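# Seat banded ring green-up on the lone board peg

## Task

Lower the banded ring, with its green side facing up, fully onto the single free-standing peg on the wooden board; at the end neither gripper may touch the ring, and the board must lie flat with half or more of its area resting on the cloth.

## Robot and tools

Robot: two six-joint arms, left_arm and right_arm, each with a two-finger gripper and a wrist camera (cam_left_wrist, cam_right_wrist, both 896x504). left_arm is on the +y side of the table. Names do not match image sides.

Frames: the scene frame has its origin at table-top height midway between the nominal arm bases, +x out over the table, +z up. Calibrated bases: left_arm at (+0.057, +0.375, +0.033) m, right_arm at (+0.012, -0.294, +0.044) m, each turned very slightly about z. Each arm reports end_effector_position (metres) and end_effector_quat_wxyz in its own base frame; fixed cameras and the table use the scene frame. The reported point sits between the finger pads, about 1 cm behind the tips; fingers point along gripper +z and open along its y axis. Reported hand poses can be a few centimetres off, worse at long reach.

Command row: every motion command is one row of 14 numbers covering both arms, even if only one moves: left_arm waist, shoulder, elbow, wrist pitch, wrist yaw, wrist roll, gripper opening, then the same seven for right_arm. The six joint numbers are absolute target angles in radians (not offsets). Stated ranges: waist -2.618 to 3.054, shoulder 0.000 to 3.142, elbow 0.000 to 3.142, wrist pitch -1.571 to 1.571, wrist yaw -1.571 to 1.571, wrist roll -2.094 to 2.094; real ends may differ by up to 0.059 rad, and a target more than 0.059 past a stated end (and beyond the current angle) is refused. Opening runs from -1 (closed) to +1 (fully open); it is a target for the finger motor. Sending 0 is a real command, so to keep a gripper unchanged resend its current command (shown under Tool commands).

Tools:
- execute_actions(actions, cameras): actions is a list of actions; each action is up to 15 rows, one per 1/30 s step, and a short action repeats its last row. An empty list returns state plus all camera images.
- move(target, speed, blend, opening_speed, grip_force, blocking, cameras): target is one 14-number row or a list of up to 15 rows, all absolute joint targets; joints travel in step, so the hand follows a curve and no collision avoidance is done. speed is the peak rate of the joint with farthest to go, 0.01 to 12.57 rad/s, default 0.5 (one value or one per target). blend (rad) rounds corners in a list; 0 stops at each. opening_speed is the finger command rate per second on the -1..+1 scale, at least 0.2. grip_force is the per-pad force cap in newtons, 10 to 50, one value or one per arm; it persists and lower values close slowly. blocking=false returns after about 0.5 s while the move continues; a new move takes over from the current point. The result adds a move: line such as done, off_target (resting more than 0.035 rad from target), moving, held or fault, and limits=held if steps were withheld. Done does not mean no contact.
- wait(seconds 0 to 10): the arms hold their last command; a running move continues.
- stop(): brakes the running move; fast moves need room to stop.
- zoom_image(camera, region [x0,y0,x1,y1] in pixels, max 504x504): closer view of the newest image from a wrist camera.
- read_manual(section): licence texts only.
- finished_scene(scene): ends the scene irreversibly; call it only once the ring is seated and released.

Result lines: Joint positions and Joint velocities give one block per arm in the joint order above, the last entry being finger gap in metres (0.093 fully open) and its rate. Joint targets shows where joints are being driven now. grip_measured is finger motor position on the -1..+1 scale; pads meet near -0.94 and each millimetre of object width adds about 0.0208, with a per-gripper offset up to 0.02. To grip a rigid part firmly, command about 0.24 below the reading for its width; to release, command well above it. Joint torques are raw drive outputs including gravity, with offsets and noise; indices 1 to 3 wrap at ±28 N m. "joint sent to its limit" and "joint command not followed" mean a target was clipped. MOTOR HOT appears from 75 °C; at 90 °C that arm folds and idles for the rest of the scene.

Motion limits: per step each target stays within 0.339 rad of the measured angle for the first three joints and 2.2 for the wrist joints, and targets that would move the hand over 200 mm are scaled back. Friction and load can leave joints short, and tiny turns may not happen.

Avoid: dropping the ring or releasing it while it moves, slams, hard pushes on the board, pegs or table, anything leaving the table, collisions or presses between the two arms or one gripper closing on the other, strain on the wrist-camera cables (cable contact counts as hand contact), and long stretched or loaded holds that heat motors. Objects may occasionally be nudged by the scene. Time while replying counts, and moves keep running meanwhile.

Each tool is called after ">>>" as name(argument=value, ...) on one line, values as JSON.

## Session

>>> execute_actions(actions=[])

Scene clock: 0.00 s.
left_arm: end_effector_position=(+0.4012, +0.0055, +0.0908) grip_measured=+1.000 end_effector_quat_wxyz=(+0.574, -0.025, +0.818, +0.027) | right_arm: end_effector_position=(+0.3872, -0.0355, +0.0779) grip_measured=+1.000 end_effector_quat_wxyz=(+0.566, +0.050, +0.818, -0.090)
Joint positions: left_arm=[-0.028 1.593 0.408 0.838 -0.099 -0.019 0.093] | right_arm=[-0.005 1.617 0.354 0.905 0.2 -0.021 0.093]
Joint velocities: within noise
Joint torques (N m): no reading
Heat: left arm: 32 °C; right arm: 30 °C.
Joint targets: left_arm=[-0.028 1.585 0.417 0.844 -0.099 -0.018] | right_arm=[-0.005 1.608 0.364 0.917 0.200 -0.021]
Tool commands: left_gripper/opening=+1.0 right_gripper/opening=+1.0

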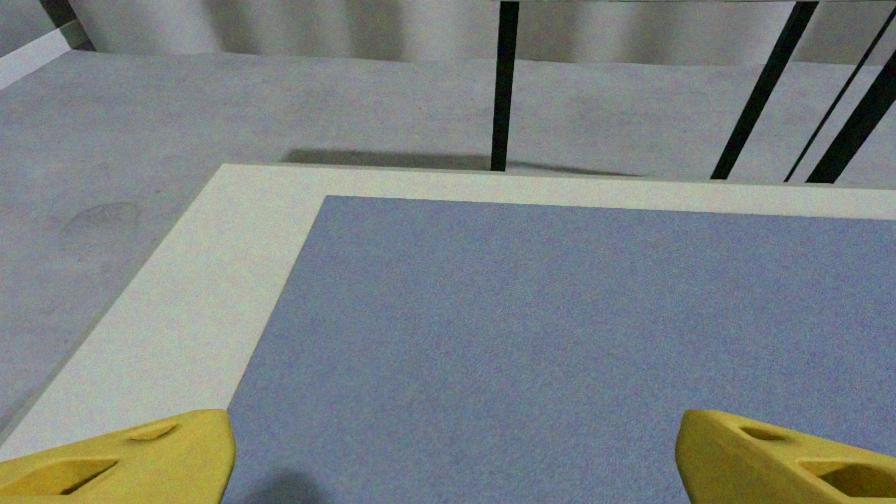

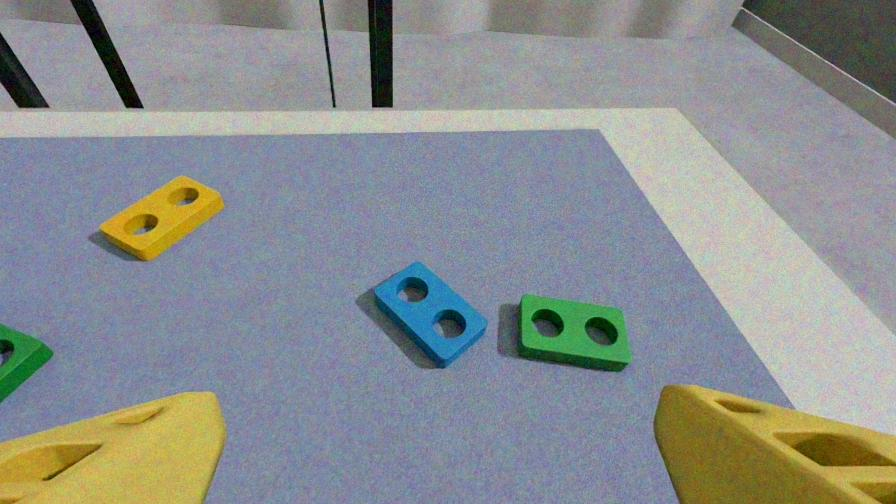

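>>> move(target=[-0.5,1.3,1.0,-0.6,0,0,1,0.5,1.3,1.0,-0.6,0,0,1], speed=1, cameras=["all"])

>>> move(target=[0,1.3,1.0,-0.6,0,0,1,-0.1,1.3,1.0,-0.6,0,0,1], speed=1, cameras=["all"])

Scene clock: 3.53 s.
left_arm: end_effector_position=(+0.3078, -0.1652, +0.1481) grip_measured=+1.000 end_effector_quat_wxyz=(+0.304, +0.228, +0.922, -0.075) | right_arm: end_effector_position=(+0.3034, +0.1618, +0.1408) grip_measured=+1.000 end_effector_quat_wxyz=(+0.291, -0.236, +0.925, +0.066)
Joint positions: left_arm=[-0.495 1.319 0.975 -0.589 -0.006 -0.009 0.093] | right_arm=[0.496 1.322 0.965 -0.607 0.013 -0.008 0.093]
Joint torques (N m): left_arm=[-0.16 -6.2 8.57 1.68 0.02 0.18] | right_arm=[0.46 -5.97 10.96 1.51 -0.16 0.16]
Heat: left arm: 33 °C; right arm: 30 °C.
Joint targets: left_arm=[-0.500 1.300 1.000 -0.600 0.000 0.000] | right_arm=[0.500 1.300 1.000 -0.600 0.000 0.000]
move: done

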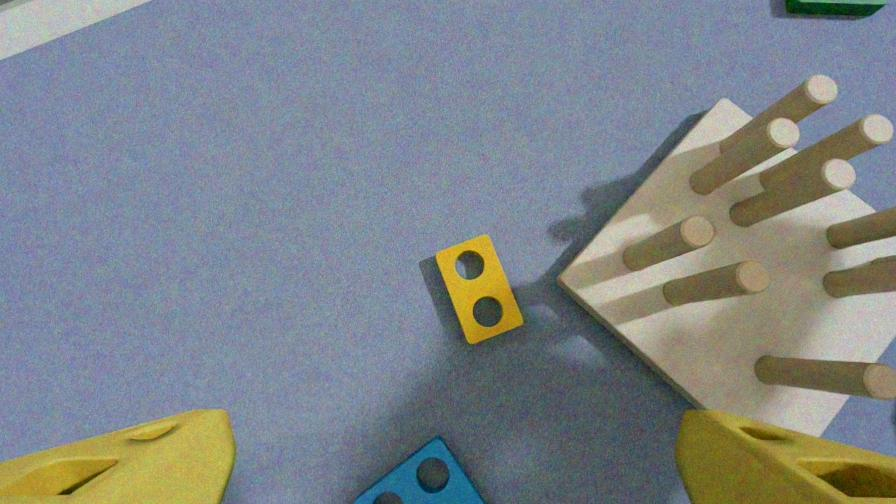

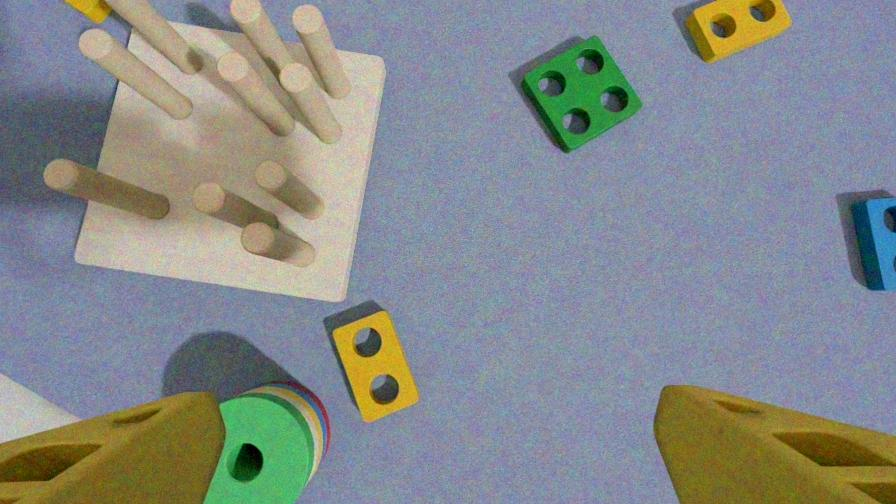

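Scene clock: 4.60 s.
left_arm: end_effector_position=(+0.3492, -0.0008, +0.1481) grip_measured=+1.000 end_effector_quat_wxyz=(+0.313, -0.003, +0.950, -0.001) | right_arm: end_effector_position=(+0.3420, -0.0348, +0.1408) grip_measured=+1.000 end_effector_quat_wxyz=(+0.298, +0.045, +0.953, -0.018)
Joint positions: left_arm=[-0.003 1.319 0.975 -0.59 -0.001 -0.008 0.093] | right_arm=[-0.099 1.322 0.965 -0.607 0.004 -0.006 0.093]
Joint torques (N m): left_arm=[0.38 -5.86 8.51 1.7 -0.06 0.11] | right_arm=[-0.01 -5.98 10.96 1.52 -0.05 0.15]
Heat: left arm: 33 °C; right arm: 31 °C.
Joint targets: left_arm=[0.000 1.300 1.000 -0.600 0.000 0.000] | right_arm=[-0.100 1.300 1.000 -0.600 0.000 0.000]
move: done

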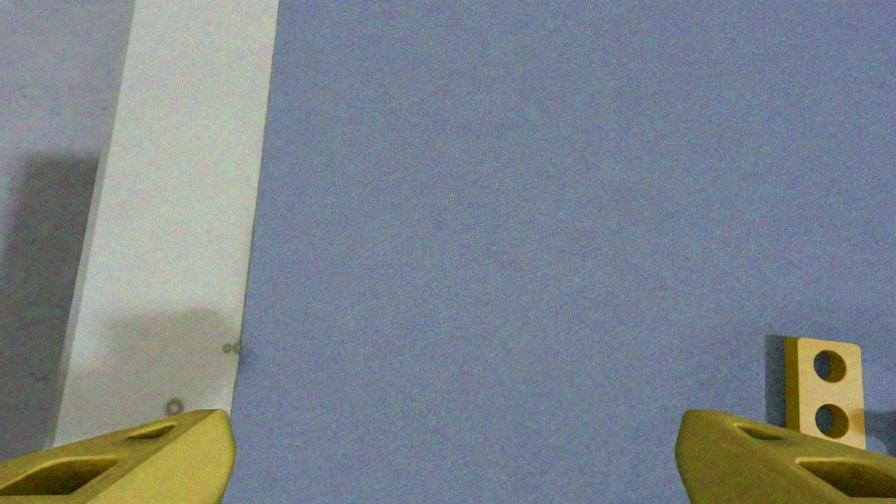

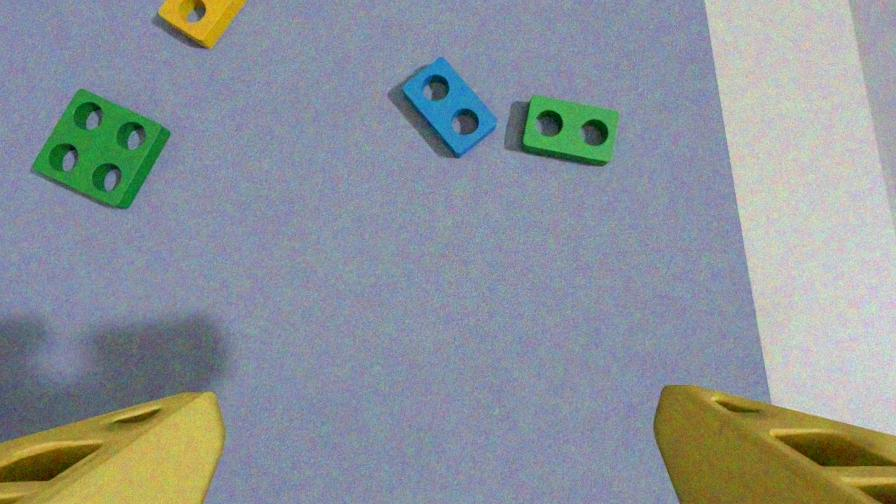

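>>> move(target=[-1.03,1.6,1.25,-0.75,0,0,1,-0.6,1.3,1.0,-0.6,0,0,1], speed=1, cameras=["cam_left_wrist"])

Scene clock: 7.73 s.
left_arm: end_effector_position=(+0.1961, -0.3297, +0.1288) grip_measured=+1.000 end_effector_quat_wxyz=(+0.200, +0.478, +0.848, -0.115) | right_arm: end_effector_position=(+0.2841, -0.1936, +0.1408) grip_measured=+1.000 end_effector_quat_wxyz=(+0.285, +0.278, +0.913, -0.090)
Joint positions: left_arm=[-1.033 1.589 1.221 -0.738 0.002 -0.007 0.093] | right_arm=[-0.597 1.322 0.965 -0.607 0.003 -0.006 0.093]
Joint torques (N m): left_arm=[0.68 -5.42 8.66 1.29 -0.09 0.1] | right_arm=[-0.28 -6 10.97 1.51 -0.04 0.16]
Heat: left arm: 33 °C; right arm: 31 °C.
Joint targets: left_arm=[-1.030 1.600 1.250 -0.750 0.000 0.000] | right_arm=[-0.600 1.300 1.000 -0.600 0.000 0.000]
move: done
Images, in order (width x height): cam_left_wrist 896x504.

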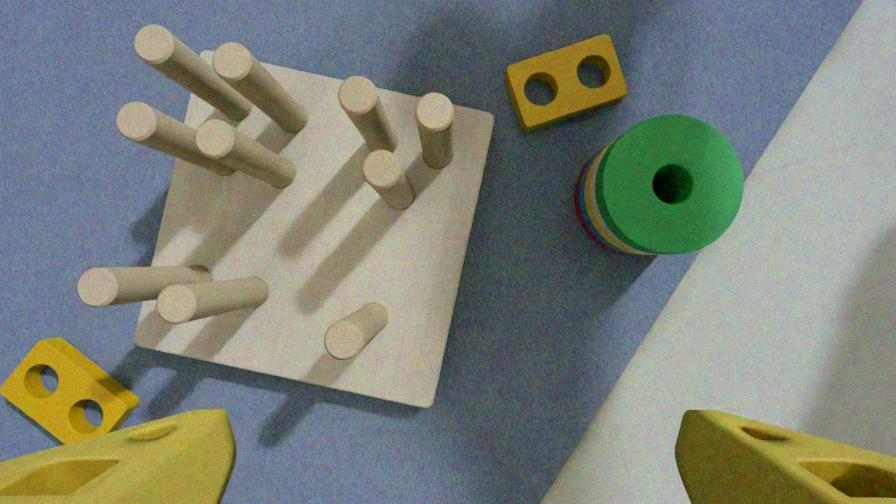

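>>> move(target=[-1.266,2.43,2.34,-1.45,0,0,1,-0.6,1.3,1.0,-0.6,0,0,1], speed=1, cameras=["cam_left_wrist"])

Scene clock: 10.60 s.
left_arm: end_effector_position=(+0.1415, -0.4541, +0.0802) grip_measured=+1.000 end_effector_quat_wxyz=(+0.012, +0.589, +0.808, -0.010) | right_arm: end_effector_position=(+0.2841, -0.1936, +0.1408) grip_measured=+1.000 end_effector_quat_wxyz=(+0.285, +0.278, +0.913, -0.090)
Joint positions: left_arm=[-1.268 2.418 2.314 -1.435 0.002 -0.007 0.093] | right_arm=[-0.597 1.322 0.965 -0.607 0.003 -0.006 0.093]
Joint torques (N m): left_arm=[0.28 -10.81 7.62 0.29 -0.09 0.06] | right_arm=[-0.29 -5.98 10.96 1.52 -0.05 0.15]
Heat: left arm: 34 °C; right arm: 31 °C.
Joint targets: left_arm=[-1.266 2.430 2.340 -1.450 0.000 0.000] | right_arm=[-0.600 1.300 1.000 -0.600 0.000 0.000]
move: done
Images, in order (width x height): cam_left_wrist 896x504.

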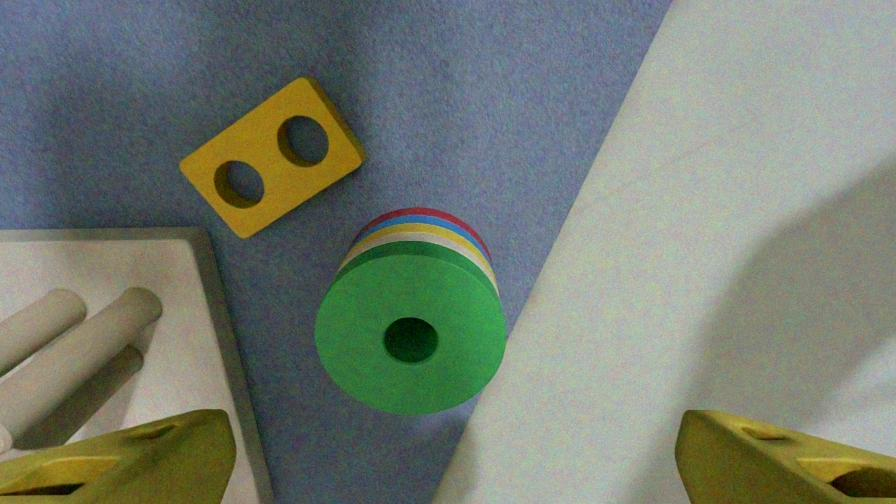

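>>> move(target=[-1.228,2.314,1.998,-1.256,0,0,1,-0.6,1.3,1.0,-0.6,0,0,1], speed=0.8, cameras=["cam_left_wrist"])

Scene clock: 14.37 s.
left_arm: end_effector_position=(+0.1481, -0.4173, +0.0265) grip_measured=+1.000 end_effector_quat_wxyz=(-0.026, +0.573, +0.819, +0.018) | right_arm: end_effector_position=(+0.2841, -0.1936, +0.1408) grip_measured=+1.000 end_effector_quat_wxyz=(+0.285, +0.278, +0.913, -0.090)
Joint positions: left_arm=[-1.229 2.363 2.001 -1.273 0.002 -0.007 0.093] | right_arm=[-0.597 1.322 0.965 -0.607 0.003 -0.006 0.093]
Joint torques (N m): left_arm=[0.51 -15.66 5.23 0.41 -0.06 0.12] | right_arm=[-0.28 -6.01 10.95 1.52 -0.03 0.15]
Heat: left arm: 36 °C; right arm: 31 °C.
Joint targets: left_arm=[-1.228 2.314 1.998 -1.256 0.000 0.000] | right_arm=[-0.600 1.300 1.000 -0.600 0.000 0.000]
move: off_target (left_arm); left_arm: the shoulder is farthest, 0.049 rad from its target
Images, in order (width x height): cam_left_wrist 896x504.

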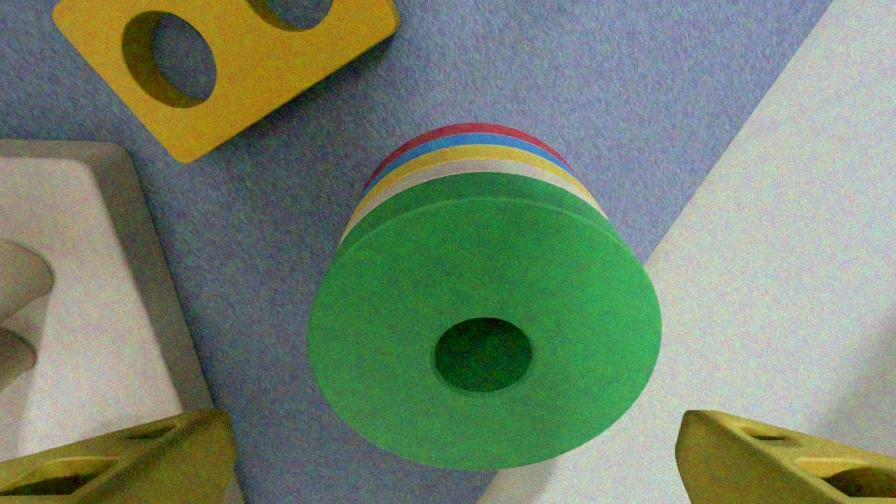

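>>> move(target=[[-1.245,2.27,1.95,-1.22,0,0,1,-0.6,1.3,1.0,-0.6,0,0,1],[-1.245,2.29,1.82,-1.037,0,0,1,-0.6,1.3,1.0,-0.6,0,0,1]], speed=0.4, cameras=["cam_left_wrist"])

Scene clock: 16.83 s.
left_arm: end_effector_position=(+0.1450, -0.4243, +0.0008) grip_measured=+1.000 end_effector_quat_wxyz=(+0.008, +0.578, +0.816, -0.007) | right_arm: end_effector_position=(+0.2841, -0.1936, +0.1408) grip_measured=+1.000 end_effector_quat_wxyz=(+0.285, +0.278, +0.913, -0.090)
Joint positions: left_arm=[-1.241 2.319 1.823 -1.055 0.002 -0.007 0.093] | right_arm=[-0.597 1.322 0.965 -0.607 0.003 -0.006 0.093]
Joint torques (N m): left_arm=[-0.34 -13.63 5.49 0.64 -0.06 0.14] | right_arm=[-0.29 -6 10.96 1.51 -0.05 0.15]
Heat: left arm: 38 °C; right arm: 32 °C.
Joint targets: left_arm=[-1.245 2.290 1.820 -1.037 0.000 0.000] | right_arm=[-0.600 1.300 1.000 -0.600 0.000 0.000]
move: done
Images, in order (width x height): cam_left_wrist 896x504.

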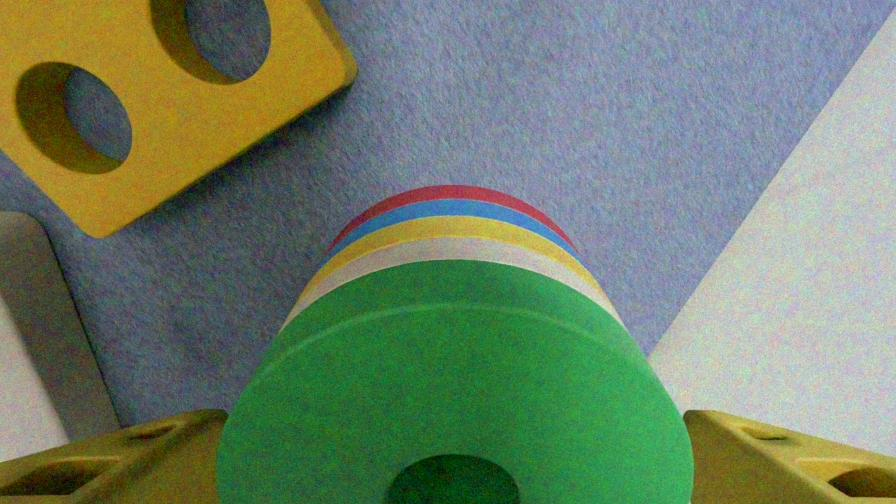

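>>> move(target=[-1.245,2.29,1.82,-1.037,0,0,0.15,-0.6,1.3,1.0,-0.6,0,0,1], opening_speed=1)

Scene clock: 18.33 s.
left_arm: end_effector_position=(+0.1450, -0.4245, +0.0008) grip_measured=+0.156 end_effector_quat_wxyz=(+0.008, +0.578, +0.816, -0.007) | right_arm: end_effector_position=(+0.2841, -0.1936, +0.1408) grip_measured=+1.000 end_effector_quat_wxyz=(+0.285, +0.278, +0.913, -0.090)
Joint positions: left_arm=[-1.241 2.319 1.823 -1.054 0.002 -0.007 0.053] | right_arm=[-0.597 1.322 0.965 -0.607 0.003 -0.006 0.093]
Joint torques (N m): left_arm=[-0.23 -13.74 5.38 0.63 -0.1 0.1] | right_arm=[-0.28 -6.02 10.93 1.51 -0.05 0.14]
Heat: left arm: 38 °C; right arm: 32 °C.
Joint targets: left_arm=[-1.245 2.290 1.820 -1.037 0.000 0.000] | right_arm=[-0.600 1.300 1.000 -0.600 0.000 0.000]
move: done

>>> move(target=[-1.245,2.29,1.82,-1.037,0,0,-0.4,-0.6,1.3,1.0,-0.6,0,0,1], opening_speed=1, cameras=["cam_left_wrist"])

Scene clock: 19.27 s.
left_arm: end_effector_position=(+0.1450, -0.4245, +0.0008) grip_measured=+0.132 end_effector_quat_wxyz=(+0.008, +0.578, +0.816, -0.007) | right_arm: end_effector_position=(+0.2841, -0.1936, +0.1408) grip_measured=+1.000 end_effector_quat_wxyz=(+0.285, +0.278, +0.913, -0.090)
Joint positions: left_arm=[-1.241 2.319 1.823 -1.054 0.002 -0.007 0.052] | right_arm=[-0.597 1.322 0.965 -0.607 0.003 -0.006 0.093]
Joint torques (N m): left_arm=[-0.43 -13.61 5.29 0.64 -0.03 0.16] | right_arm=[-0.31 -6.02 10.92 1.51 -0.05 0.15]
Heat: left arm: 39 °C; right arm: 32 °C.
Joint targets: left_arm=[-1.245 2.290 1.820 -1.037 0.000 0.000] | right_arm=[-0.600 1.300 1.000 -0.600 0.000 0.000]
move: done
Images, in order (width x height): cam_left_wrist 896x504.

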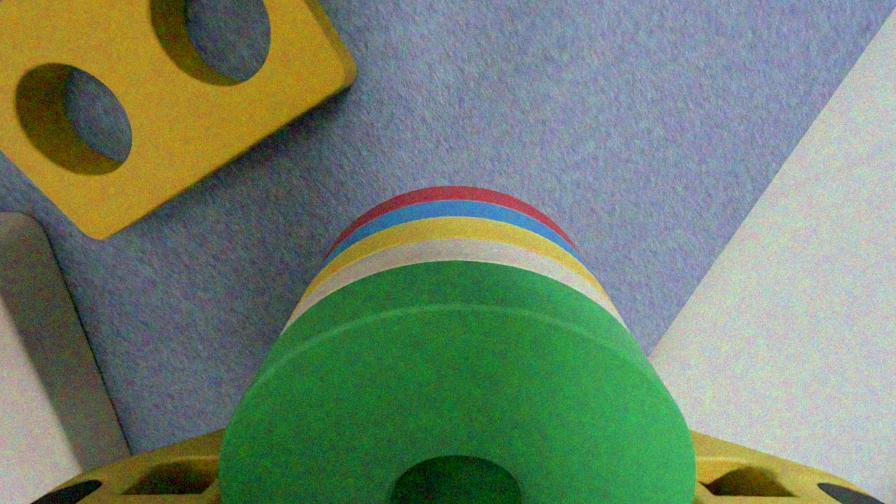

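>>> move(target=[[-1.245,2.26,1.98,-1.241,0,0,-0.4,-0.6,1.3,1.0,-0.6,0,0,1],[-0.913,1.70,1.40,-1.24,0,0,-0.4,-0.6,1.3,1.0,-0.6,0,0,1]], blend=0.1, speed=0.6, cameras=["cam_left_wrist"])

Scene clock: 22.33 s.
left_arm: end_effector_position=(+0.1917, -0.2490, +0.1100) grip_measured=+0.127 end_effector_quat_wxyz=(+0.002, +0.438, +0.899, -0.002) | right_arm: end_effector_position=(+0.2841, -0.1936, +0.1408) grip_measured=+1.000 end_effector_quat_wxyz=(+0.285, +0.278, +0.913, -0.090)
Joint positions: left_arm=[-0.914 1.73 1.403 -1.239 0.001 -0.007 0.051] | right_arm=[-0.597 1.322 0.965 -0.607 0.003 -0.006 0.093]
Joint torques (N m): left_arm=[0.18 -9.62 5.5 0.41 -0.08 0.13] | right_arm=[-0.27 -6.02 10.96 1.52 -0.04 0.15]
Heat: left arm: 40 °C; right arm: 33 °C.
Joint targets: left_arm=[-0.913 1.700 1.400 -1.240 0.000 0.000] | right_arm=[-0.600 1.300 1.000 -0.600 0.000 0.000]
move: done
Images, in order (width x height): cam_left_wrist 896x504.

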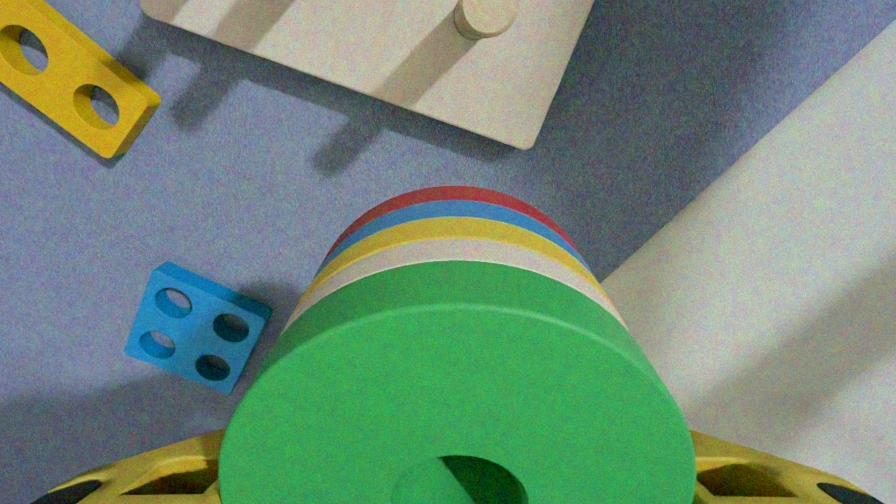

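>>> move(target=[-0.934,1.933,1.683,-1.291,0,0,-0.4,-0.6,1.3,1.0,-0.6,0,0,1], cameras=["cam_left_wrist"])

>>> zoom_image(camera="cam_left_wrist", region=[360, 420, 560, 504])

Scene clock: 24.63 s.
left_arm: end_effector_position=(+0.2209, -0.2962, +0.1120) grip_measured=+0.127 end_effector_quat_wxyz=(+0.011, +0.445, +0.895, -0.007) | right_arm: end_effector_position=(+0.2841, -0.1936, +0.1408) grip_measured=+1.000 end_effector_quat_wxyz=(+0.285, +0.278, +0.913, -0.090)
Joint positions: left_arm=[-0.929 1.923 1.655 -1.277 0.001 -0.007 0.051] | right_arm=[-0.597 1.322 0.965 -0.607 0.003 -0.006 0.093]
Joint torques (N m): left_arm=[-0.36 -7.79 7.82 0.31 -0.1 0.12] | right_arm=[-0.27 -6 10.95 1.52 -0.05 0.14]
Heat: left arm: 40 °C; right arm: 33 °C.
Joint targets: left_arm=[-0.934 1.933 1.683 -1.291 0.000 0.000] | right_arm=[-0.600 1.300 1.000 -0.600 0.000 0.000]
move: done
Images, in order (width x height): cam_left_wrist 896x504.

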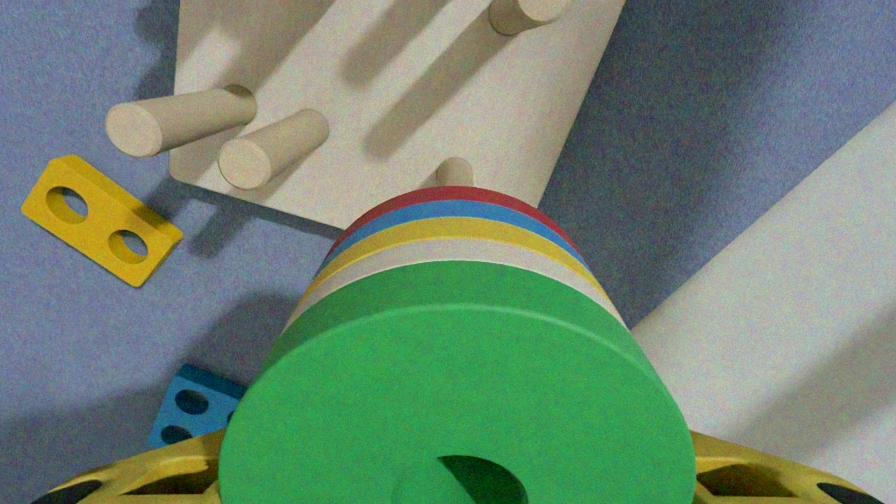

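Scaled by 2.520 from the camera's 896x504 image, which has a finer 1280x720 frame.

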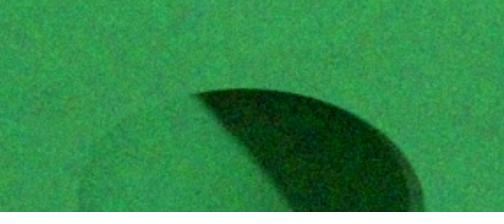

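>>> move(target=[-0.931,1.93,1.602,-1.2,0,0,-0.4,-0.6,1.3,1.0,-0.6,0,0,1], speed=0.2, cameras=["cam_left_wrist"])

Scene clock: 26.37 s.
left_arm: end_effector_position=(+0.2216, -0.2970, +0.0992) grip_measured=+0.127 end_effector_quat_wxyz=(+0.015, +0.445, +0.895, -0.008) | right_arm: end_effector_position=(+0.2841, -0.1936, +0.1408) grip_measured=+1.000 end_effector_quat_wxyz=(+0.285, +0.278, +0.913, -0.090)
Joint positions: left_arm=[-0.929 1.923 1.604 -1.218 0.001 -0.007 0.051] | right_arm=[-0.597 1.322 0.965 -0.607 0.003 -0.006 0.093]
Joint torques (N m): left_arm=[-0.03 -7.84 5.6 0.69 -0.09 0.11] | right_arm=[-0.32 -6 10.92 1.52 -0.04 0.15]
Heat: left arm: 40 °C; right arm: 34 °C.
Joint targets: left_arm=[-0.931 1.930 1.602 -1.200 0.000 0.000] | right_arm=[-0.600 1.300 1.000 -0.600 0.000 0.000]
move: done
Images, in order (width x height): cam_left_wrist 896x504.

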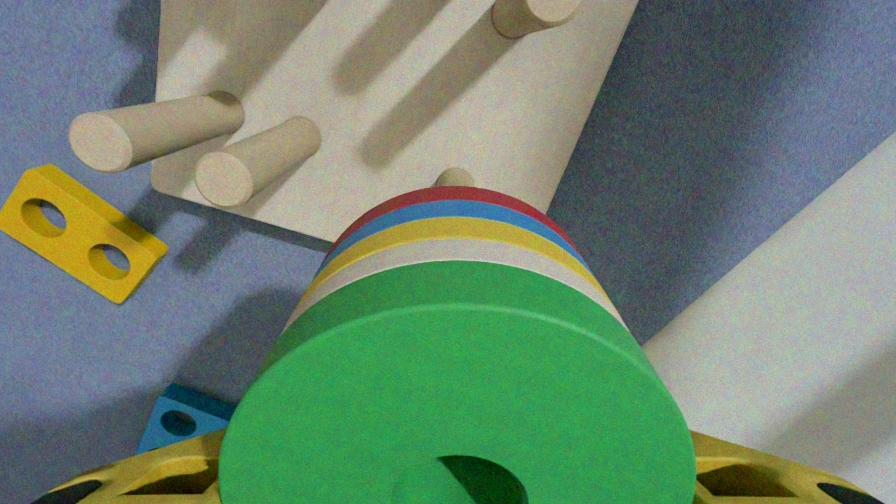

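>>> move(target=[-0.931,1.96,1.602,-1.197,0,0,-0.4,-0.6,1.3,1.0,-0.6,0,0,1], speed=0.15, cameras=["cam_left_wrist"])

>>> zoom_image(camera="cam_left_wrist", region=[360, 420, 560, 504])

Scene clock: 27.47 s.
left_arm: end_effector_position=(+0.2218, -0.2973, +0.0902) grip_measured=+0.127 end_effector_quat_wxyz=(+0.005, +0.445, +0.896, -0.003) | right_arm: end_effector_position=(+0.2841, -0.1936, +0.1408) grip_measured=+1.000 end_effector_quat_wxyz=(+0.285, +0.278, +0.913, -0.090)
Joint positions: left_arm=[-0.929 1.948 1.604 -1.215 0.001 -0.007 0.051] | right_arm=[-0.597 1.322 0.965 -0.607 0.003 -0.006 0.093]
Joint torques (N m): left_arm=[-0.12 -7.75 5.41 0.58 -0.05 0.13] | right_arm=[-0.28 -6.02 10.99 1.51 -0.04 0.15]
Heat: left arm: 40 °C; right arm: 34 °C.
Joint targets: left_arm=[-0.931 1.960 1.602 -1.197 0.000 0.000] | right_arm=[-0.600 1.300 1.000 -0.600 0.000 0.000]
move: done
Images, in order (width x height): cam_left_wrist 896x504.

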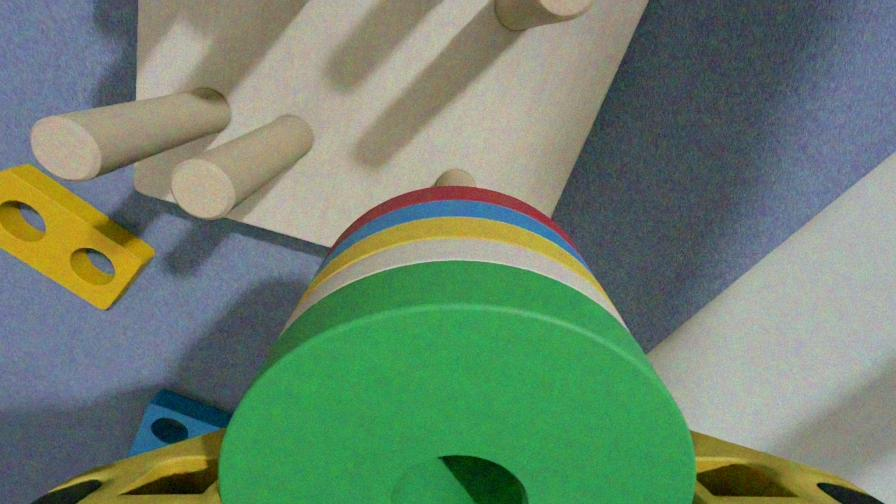

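Scaled by 2.520 from the camera's 896x504 image, which has a finer 1280x720 frame.

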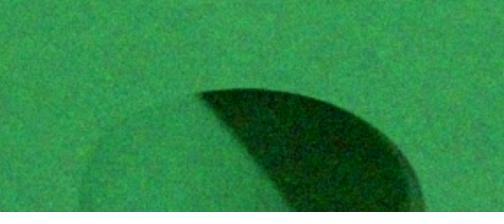

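>>> move(target=[-0.931,1.99,1.527,-1.097,0,0,-0.4,-0.6,1.3,1.0,-0.6,0,0,1], speed=0.15, cameras=["cam_left_wrist"])

Scene clock: 28.60 s.
left_arm: end_effector_position=(+0.2219, -0.2975, +0.0741) grip_measured=+0.127 end_effector_quat_wxyz=(+0.003, +0.445, +0.896, -0.002) | right_arm: end_effector_position=(+0.2841, -0.1936, +0.1408) grip_measured=+1.000 end_effector_quat_wxyz=(+0.285, +0.278, +0.913, -0.090)
Joint positions: left_arm=[-0.929 1.962 1.558 -1.16 0.002 -0.007 0.051] | right_arm=[-0.597 1.322 0.965 -0.607 0.003 -0.006 0.093]
Joint torques (N m): left_arm=[0.24 -6.41 3.21 1.15 -0.09 0.11] | right_arm=[-0.31 -6.01 10.96 1.51 -0.04 0.16]
Heat: left arm: 40 °C; right arm: 34 °C.
Joint targets: left_arm=[-0.931 1.990 1.527 -1.097 0.000 0.000] | right_arm=[-0.600 1.300 1.000 -0.600 0.000 0.000]
move: off_target (left_arm); left_arm: the wrist pitch is farthest, 0.063 rad from its target
Images, in order (width x height): cam_left_wrist 896x504.

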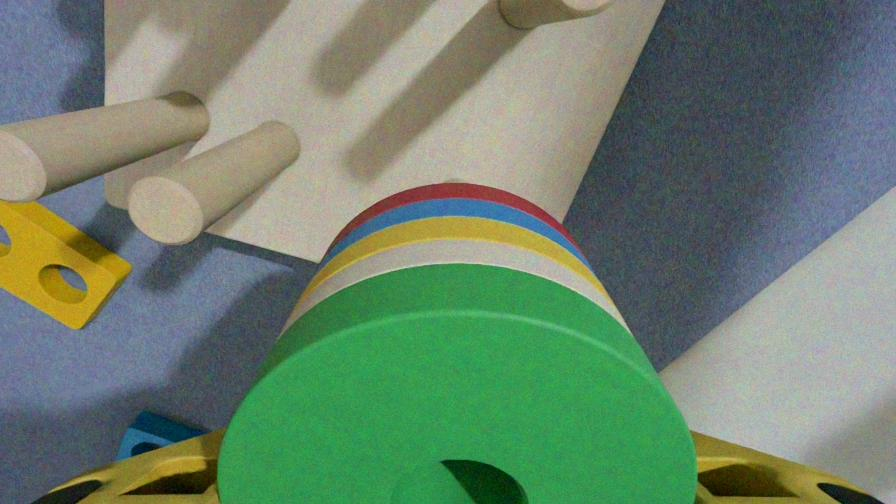

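>>> move(target=[[-0.931,1.94,1.602,-1.217,0,0,-0.4,-0.6,1.3,1.0,-0.6,0,0,1],[-0.932,1.95,1.588,-1.193,0,0,-0.4,-0.6,1.3,1.0,-0.6,0,0,1],[-0.932,1.982,1.516,-1.094,0,0,-0.4,-0.6,1.3,1.0,-0.6,0,0,1]], speed=0.15, cameras=["cam_left_wrist"])

Scene clock: 32.43 s.
left_arm: end_effector_position=(+0.2197, -0.2947, +0.0743) grip_measured=+0.127 end_effector_quat_wxyz=(-0.001, +0.445, +0.896, -0.001) | right_arm: end_effector_position=(+0.2841, -0.1936, +0.1408) grip_measured=+1.000 end_effector_quat_wxyz=(+0.285, +0.278, +0.913, -0.090)
Joint positions: left_arm=[-0.929 1.956 1.55 -1.167 0.002 -0.007 0.051] | right_arm=[-0.597 1.322 0.965 -0.607 0.003 -0.006 0.093]
Joint torques (N m): left_arm=[-0.32 -6.43 2.95 1.23 -0.07 0.13] | right_arm=[-0.28 -5.98 10.99 1.51 -0.04 0.15]
Heat: left arm: 40 °C; right arm: 35 °C.
Joint targets: left_arm=[-0.932 1.982 1.516 -1.094 0.000 0.000] | right_arm=[-0.600 1.300 1.000 -0.600 0.000 0.000]
move: off_target (left_arm); left_arm: the wrist pitch is farthest, 0.073 rad from its target
Images, in order (width x height): cam_left_wrist 896x504.

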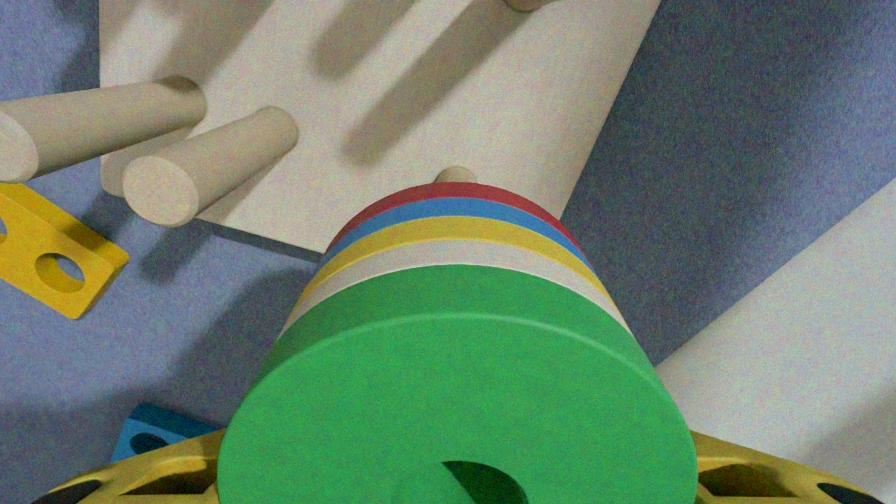

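>>> move(target=[[-0.933,1.982,1.526,-1.11,0,0,-0.4,-0.6,1.3,1.0,-0.6,0,0,1],[-0.933,2.013,1.567,-1.13,0,0,-0.4,-0.6,1.3,1.0,-0.6,0,0,1]], speed=0.03, cameras=["cam_left_wrist"])

Scene clock: 35.53 s.
left_arm: end_effector_position=(+0.2209, -0.2962, +0.0753) grip_measured=+0.127 end_effector_quat_wxyz=(-0.002, +0.445, +0.896, +0.000) | right_arm: end_effector_position=(+0.2841, -0.1936, +0.1408) grip_measured=+1.000 end_effector_quat_wxyz=(+0.285, +0.278, +0.913, -0.090)
Joint positions: left_arm=[-0.929 1.965 1.567 -1.177 0.002 -0.007 0.051] | right_arm=[-0.597 1.322 0.965 -0.607 0.003 -0.006 0.093]
Joint torques (N m): left_arm=[-0.21 -4.57 5.52 0.94 -0.03 0.11] | right_arm=[-0.32 -6.02 10.95 1.52 -0.05 0.16]
Heat: left arm: 39 °C; right arm: 35 °C.
Joint targets: left_arm=[-0.933 2.013 1.567 -1.130 0.000 0.000] | right_arm=[-0.600 1.300 1.000 -0.600 0.000 0.000]
move: off_target (left_arm); left_arm: the shoulder is farthest, 0.048 rad from its target
Images, in order (width x height): cam_left_wrist 896x504.

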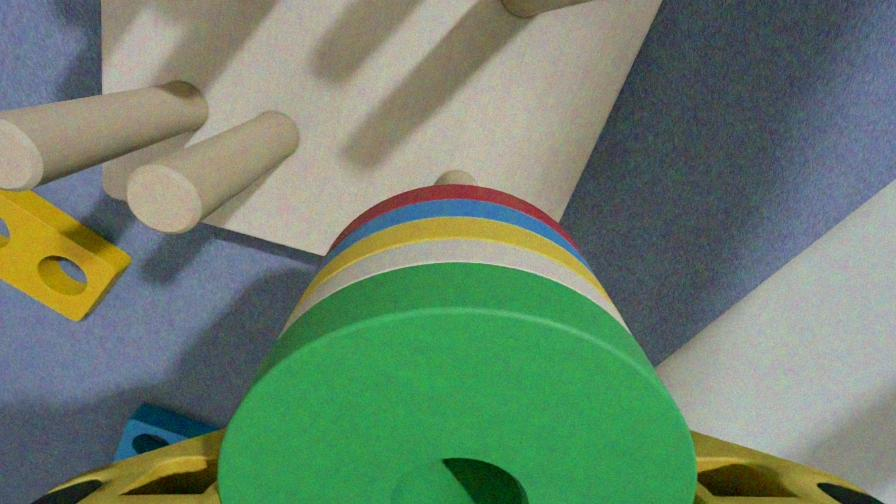

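>>> move(target=[-0.933,2.045,1.6,-1.13,0,0,-0.4,-0.6,1.3,1.0,-0.6,0,0,1], speed=0.03, cameras=["cam_left_wrist"])

>>> zoom_image(camera="cam_left_wrist", region=[300, 100, 620, 280])

Scene clock: 37.07 s.
left_arm: end_effector_position=(+0.2261, -0.3036, +0.0564) grip_measured=+0.127 end_effector_quat_wxyz=(-0.011, +0.445, +0.895, +0.004) | right_arm: end_effector_position=(+0.2841, -0.1936, +0.1408) grip_measured=+1.000 end_effector_quat_wxyz=(+0.285, +0.278, +0.913, -0.090)
Joint positions: left_arm=[-0.929 2.03 1.585 -1.148 0.003 -0.007 0.051] | right_arm=[-0.597 1.322 0.965 -0.607 0.003 -0.006 0.093]
Joint torques (N m): left_arm=[-0.28 -7.83 6.64 0.52 -0.1 0.12] | right_arm=[-0.28 -6.01 10.96 1.52 -0.04 0.15]
Heat: left arm: 39 °C; right arm: 35 °C.
Joint targets: left_arm=[-0.933 2.045 1.600 -1.130 0.000 0.000] | right_arm=[-0.600 1.300 1.000 -0.600 0.000 0.000]
move: done
Images, in order (width x height): cam_left_wrist 896x504.

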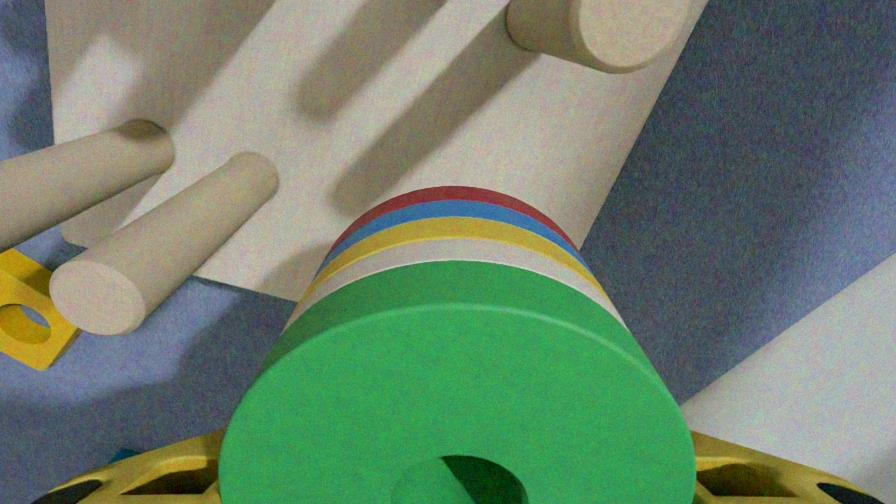

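Scaled by 1.575 from the camera's 896x504 image, which has a finer 1280x720 frame.

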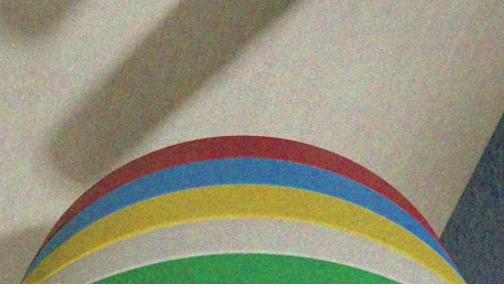

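>>> move(target=[[-0.931,2.02,1.484,-1.003,0,0,-0.4,-0.6,1.3,1.0,-0.6,0,0,1]], speed=0.15, cameras=["cam_left_wrist"])

Scene clock: 38.90 s.
left_arm: end_effector_position=(+0.2264, -0.3040, +0.0323) grip_measured=+0.127 end_effector_quat_wxyz=(+0.002, +0.445, +0.896, -0.002) | right_arm: end_effector_position=(+0.2841, -0.1936, +0.1408) grip_measured=+1.000 end_effector_quat_wxyz=(+0.285, +0.278, +0.913, -0.090)
Joint positions: left_arm=[-0.929 2.03 1.487 -1.022 0.003 -0.007 0.051] | right_arm=[-0.597 1.322 0.965 -0.607 0.003 -0.006 0.093]
Joint torques (N m): left_arm=[-0.2 -10.06 5.09 0.63 -0.07 0.1] | right_arm=[-0.29 -6.02 10.96 1.52 -0.04 0.15]
Heat: left arm: 40 °C; right arm: 36 °C.
Joint targets: left_arm=[-0.931 2.020 1.484 -1.003 0.000 0.000] | right_arm=[-0.600 1.300 1.000 -0.600 0.000 0.000]
move: done
Images, in order (width x height): cam_left_wrist 896x504.

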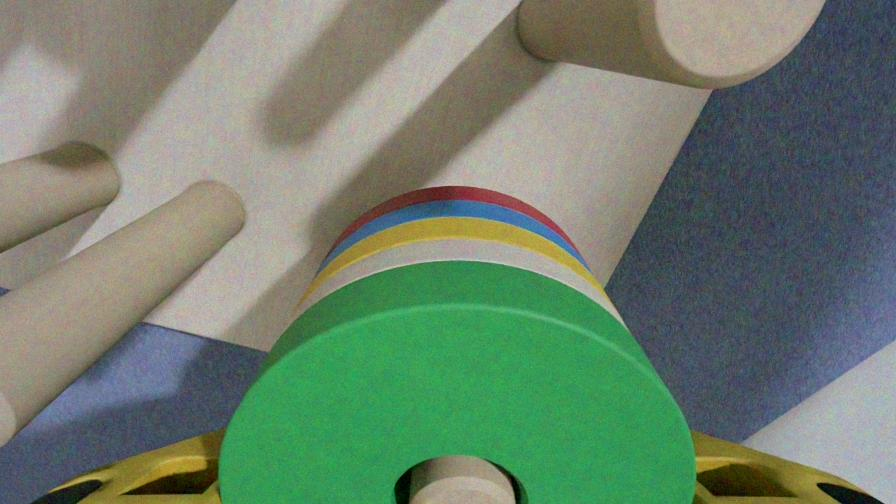

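>>> move(target=[[-0.931,2.035,1.449,-0.955,0,0,-0.4,-0.6,1.3,1.0,-0.6,0,0,1]], speed=0.12, cameras=["cam_left_wrist"])

Scene clock: 39.97 s.
left_arm: end_effector_position=(+0.2268, -0.3044, +0.0240) grip_measured=+0.127 end_effector_quat_wxyz=(+0.008, +0.445, +0.895, -0.006) | right_arm: end_effector_position=(+0.2841, -0.1936, +0.1408) grip_measured=+1.000 end_effector_quat_wxyz=(+0.285, +0.278, +0.913, -0.090)
Joint positions: left_arm=[-0.929 2.03 1.452 -0.973 0.003 -0.007 0.051] | right_arm=[-0.597 1.322 0.965 -0.607 0.003 -0.006 0.093]
Joint torques (N m): left_arm=[-0.02 -8.72 5.08 0.63 -0.15 0.11] | right_arm=[-0.29 -6.02 10.96 1.51 -0.04 0.15]
Heat: left arm: 40 °C; right arm: 36 °C.
Joint targets: left_arm=[-0.931 2.035 1.449 -0.955 0.000 0.000] | right_arm=[-0.600 1.300 1.000 -0.600 0.000 0.000]
move: done
Images, in order (width x height): cam_left_wrist 896x504.

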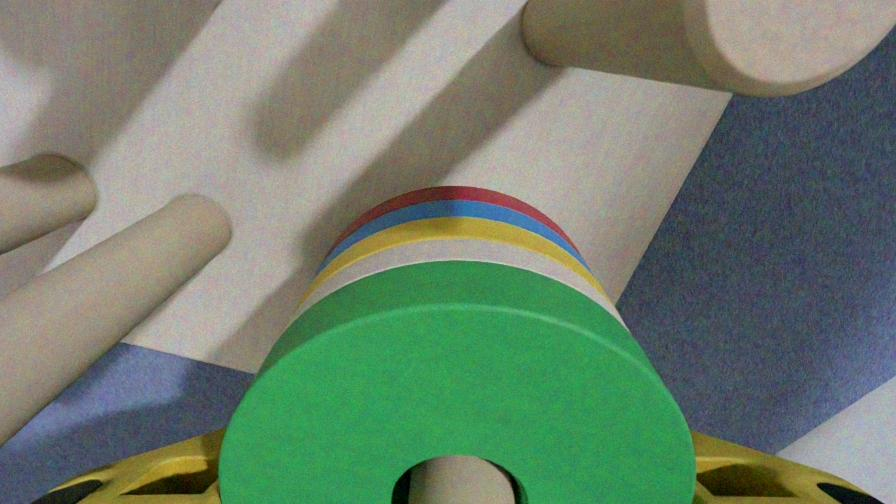

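>>> move(target=[[-0.931,2.055,1.42,-0.907,0,0,-0.4,-0.6,1.3,1.0,-0.6,0,0,1]], speed=0.12, cameras=["cam_left_wrist"])

Scene clock: 41.03 s.
left_arm: end_effector_position=(+0.2270, -0.3047, +0.0129) grip_measured=+0.127 end_effector_quat_wxyz=(+0.010, +0.445, +0.895, -0.007) | right_arm: end_effector_position=(+0.2841, -0.1936, +0.1408) grip_measured=+1.000 end_effector_quat_wxyz=(+0.285, +0.278, +0.913, -0.090)
Joint positions: left_arm=[-0.929 2.043 1.423 -0.928 0.003 -0.007 0.051] | right_arm=[-0.597 1.322 0.965 -0.607 0.003 -0.006 0.093]
Joint torques (N m): left_arm=[-0.06 -8.01 5.15 0.65 -0.08 0.1] | right_arm=[-0.25 -5.97 10.97 1.52 -0.04 0.14]
Heat: left arm: 40 °C; right arm: 36 °C.
Joint targets: left_arm=[-0.931 2.055 1.420 -0.907 0.000 0.000] | right_arm=[-0.600 1.300 1.000 -0.600 0.000 0.000]
move: done
Images, in order (width x height): cam_left_wrist 896x504.

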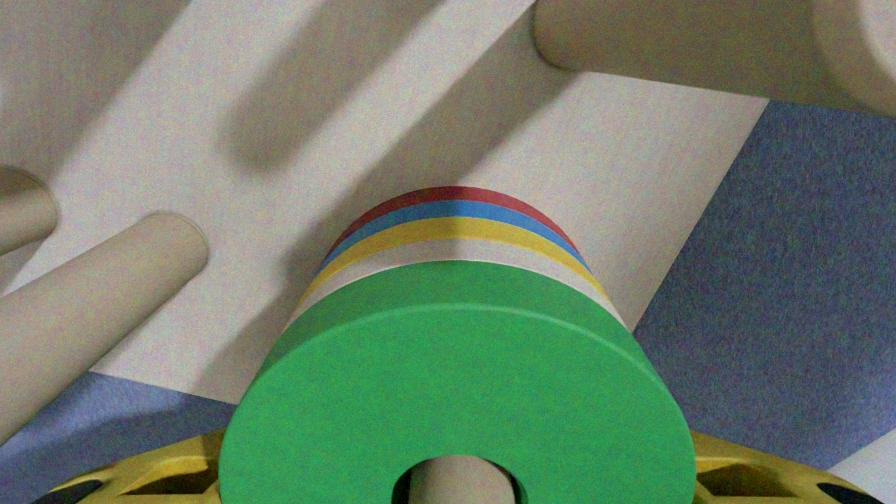

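>>> move(target=[[-0.931,2.08,1.40,-0.868,0,0,-0.4,-0.6,1.3,1.0,-0.6,0,0,1]], speed=0.1, cameras=["cam_left_wrist"])

Scene clock: 41.90 s.
left_arm: end_effector_position=(+0.2270, -0.3048, +0.0117) grip_measured=+0.127 end_effector_quat_wxyz=(+0.011, +0.445, +0.895, -0.007) | right_arm: end_effector_position=(+0.2841, -0.1936, +0.1408) grip_measured=+1.000 end_effector_quat_wxyz=(+0.285, +0.278, +0.913, -0.090)
Joint positions: left_arm=[-0.929 2.043 1.418 -0.921 0.003 -0.007 0.051] | right_arm=[-0.597 1.322 0.965 -0.607 0.003 -0.006 0.093]
Joint torques (N m): left_arm=[-0.21 -5.86 3.89 1.01 -0.07 0.12] | right_arm=[-0.27 -6.01 10.95 1.51 -0.05 0.15]
Heat: left arm: 40 °C; right arm: 36 °C.
Joint targets: left_arm=[-0.931 2.080 1.400 -0.868 0.000 0.000] | right_arm=[-0.600 1.300 1.000 -0.600 0.000 0.000]
move: off_target (left_arm); left_arm: the wrist pitch is farthest, 0.053 rad from its target
Images, in order (width x height): cam_left_wrist 896x504.

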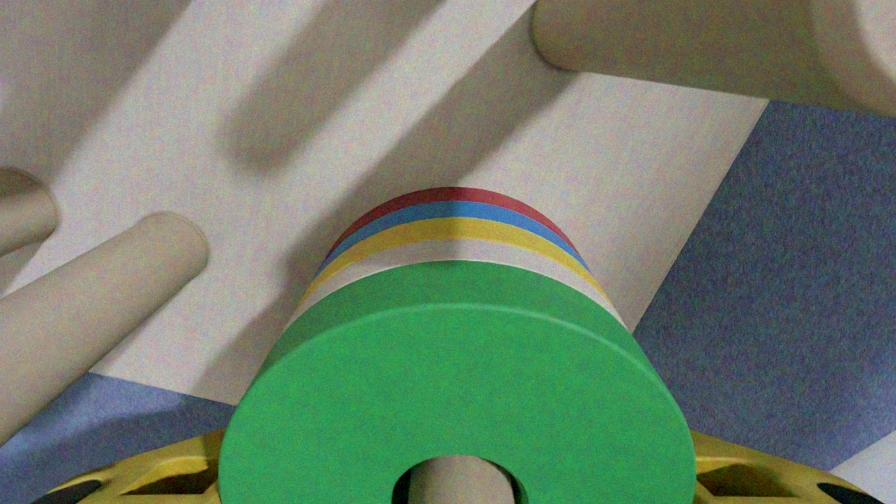

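>>> move(target=[[-0.931,2.045,1.416,-0.91,0,0,-0.4,-0.6,1.3,1.0,-0.6,0,0,1],[-0.931,2.045,1.416,-0.91,0,0,0.55,-0.6,1.3,1.0,-0.6,0,0,1],[-0.931,2.01,1.50,-1.03,0,0,0.55,-0.6,1.3,1.0,-0.6,0,0,1],[-0.931,1.96,1.62,-1.21,0,0,0.55,-0.6,1.3,1.0,-0.6,0,0,1],[-0.931,1.80,1.6,-1.2,0,0,0.55,-0.6,1.3,1.0,-0.6,0,0,1]], speed=[0.2,0.2,0.3,0.4,0.5], blend=[0,0,0.03,0.05,0], opening_speed=1, cameras=["cam_left_wrist"])

Scene clock: 45.93 s.
left_arm: end_effector_position=(+0.2233, -0.2998, +0.1311) grip_measured=+0.548 end_effector_quat_wxyz=(+0.066, +0.444, +0.893, -0.035) | right_arm: end_effector_position=(+0.2841, -0.1936, +0.1408) grip_measured=+1.000 end_effector_quat_wxyz=(+0.285, +0.278, +0.913, -0.090)
Joint positions: left_arm=[-0.929 1.821 1.587 -1.186 0.003 -0.007 0.072] | right_arm=[-0.597 1.322 0.965 -0.607 0.003 -0.006 0.093]
Joint torques (N m): left_arm=[0.01 -9.62 7.09 0.59 -0.09 0.05] | right_arm=[-0.27 -6 10.96 1.52 -0.05 0.14]
Heat: left arm: 41 °C; right arm: 37 °C.
Joint targets: left_arm=[-0.931 1.800 1.600 -1.200 0.000 0.000] | right_arm=[-0.600 1.300 1.000 -0.600 0.000 0.000]
move: done
Images, in order (width x height): cam_left_wrist 896x504.

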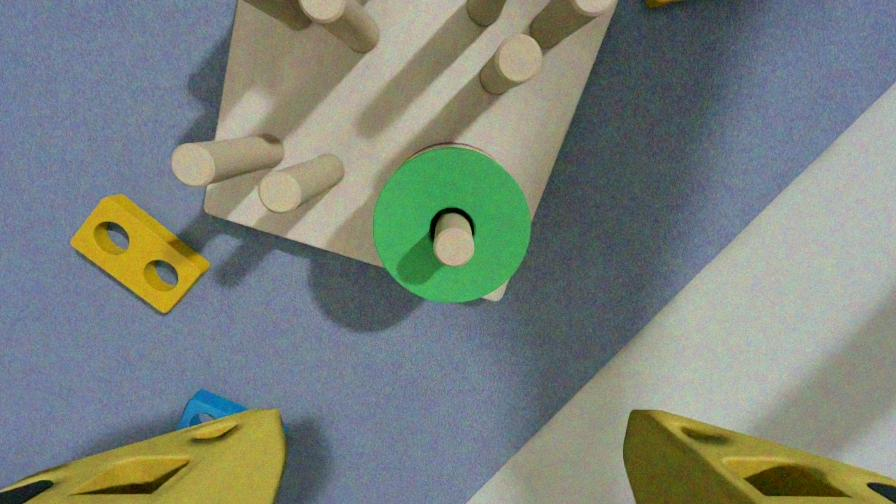

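Done.

>>> finished_scene(scene=1)

The scene is finished: the task was done.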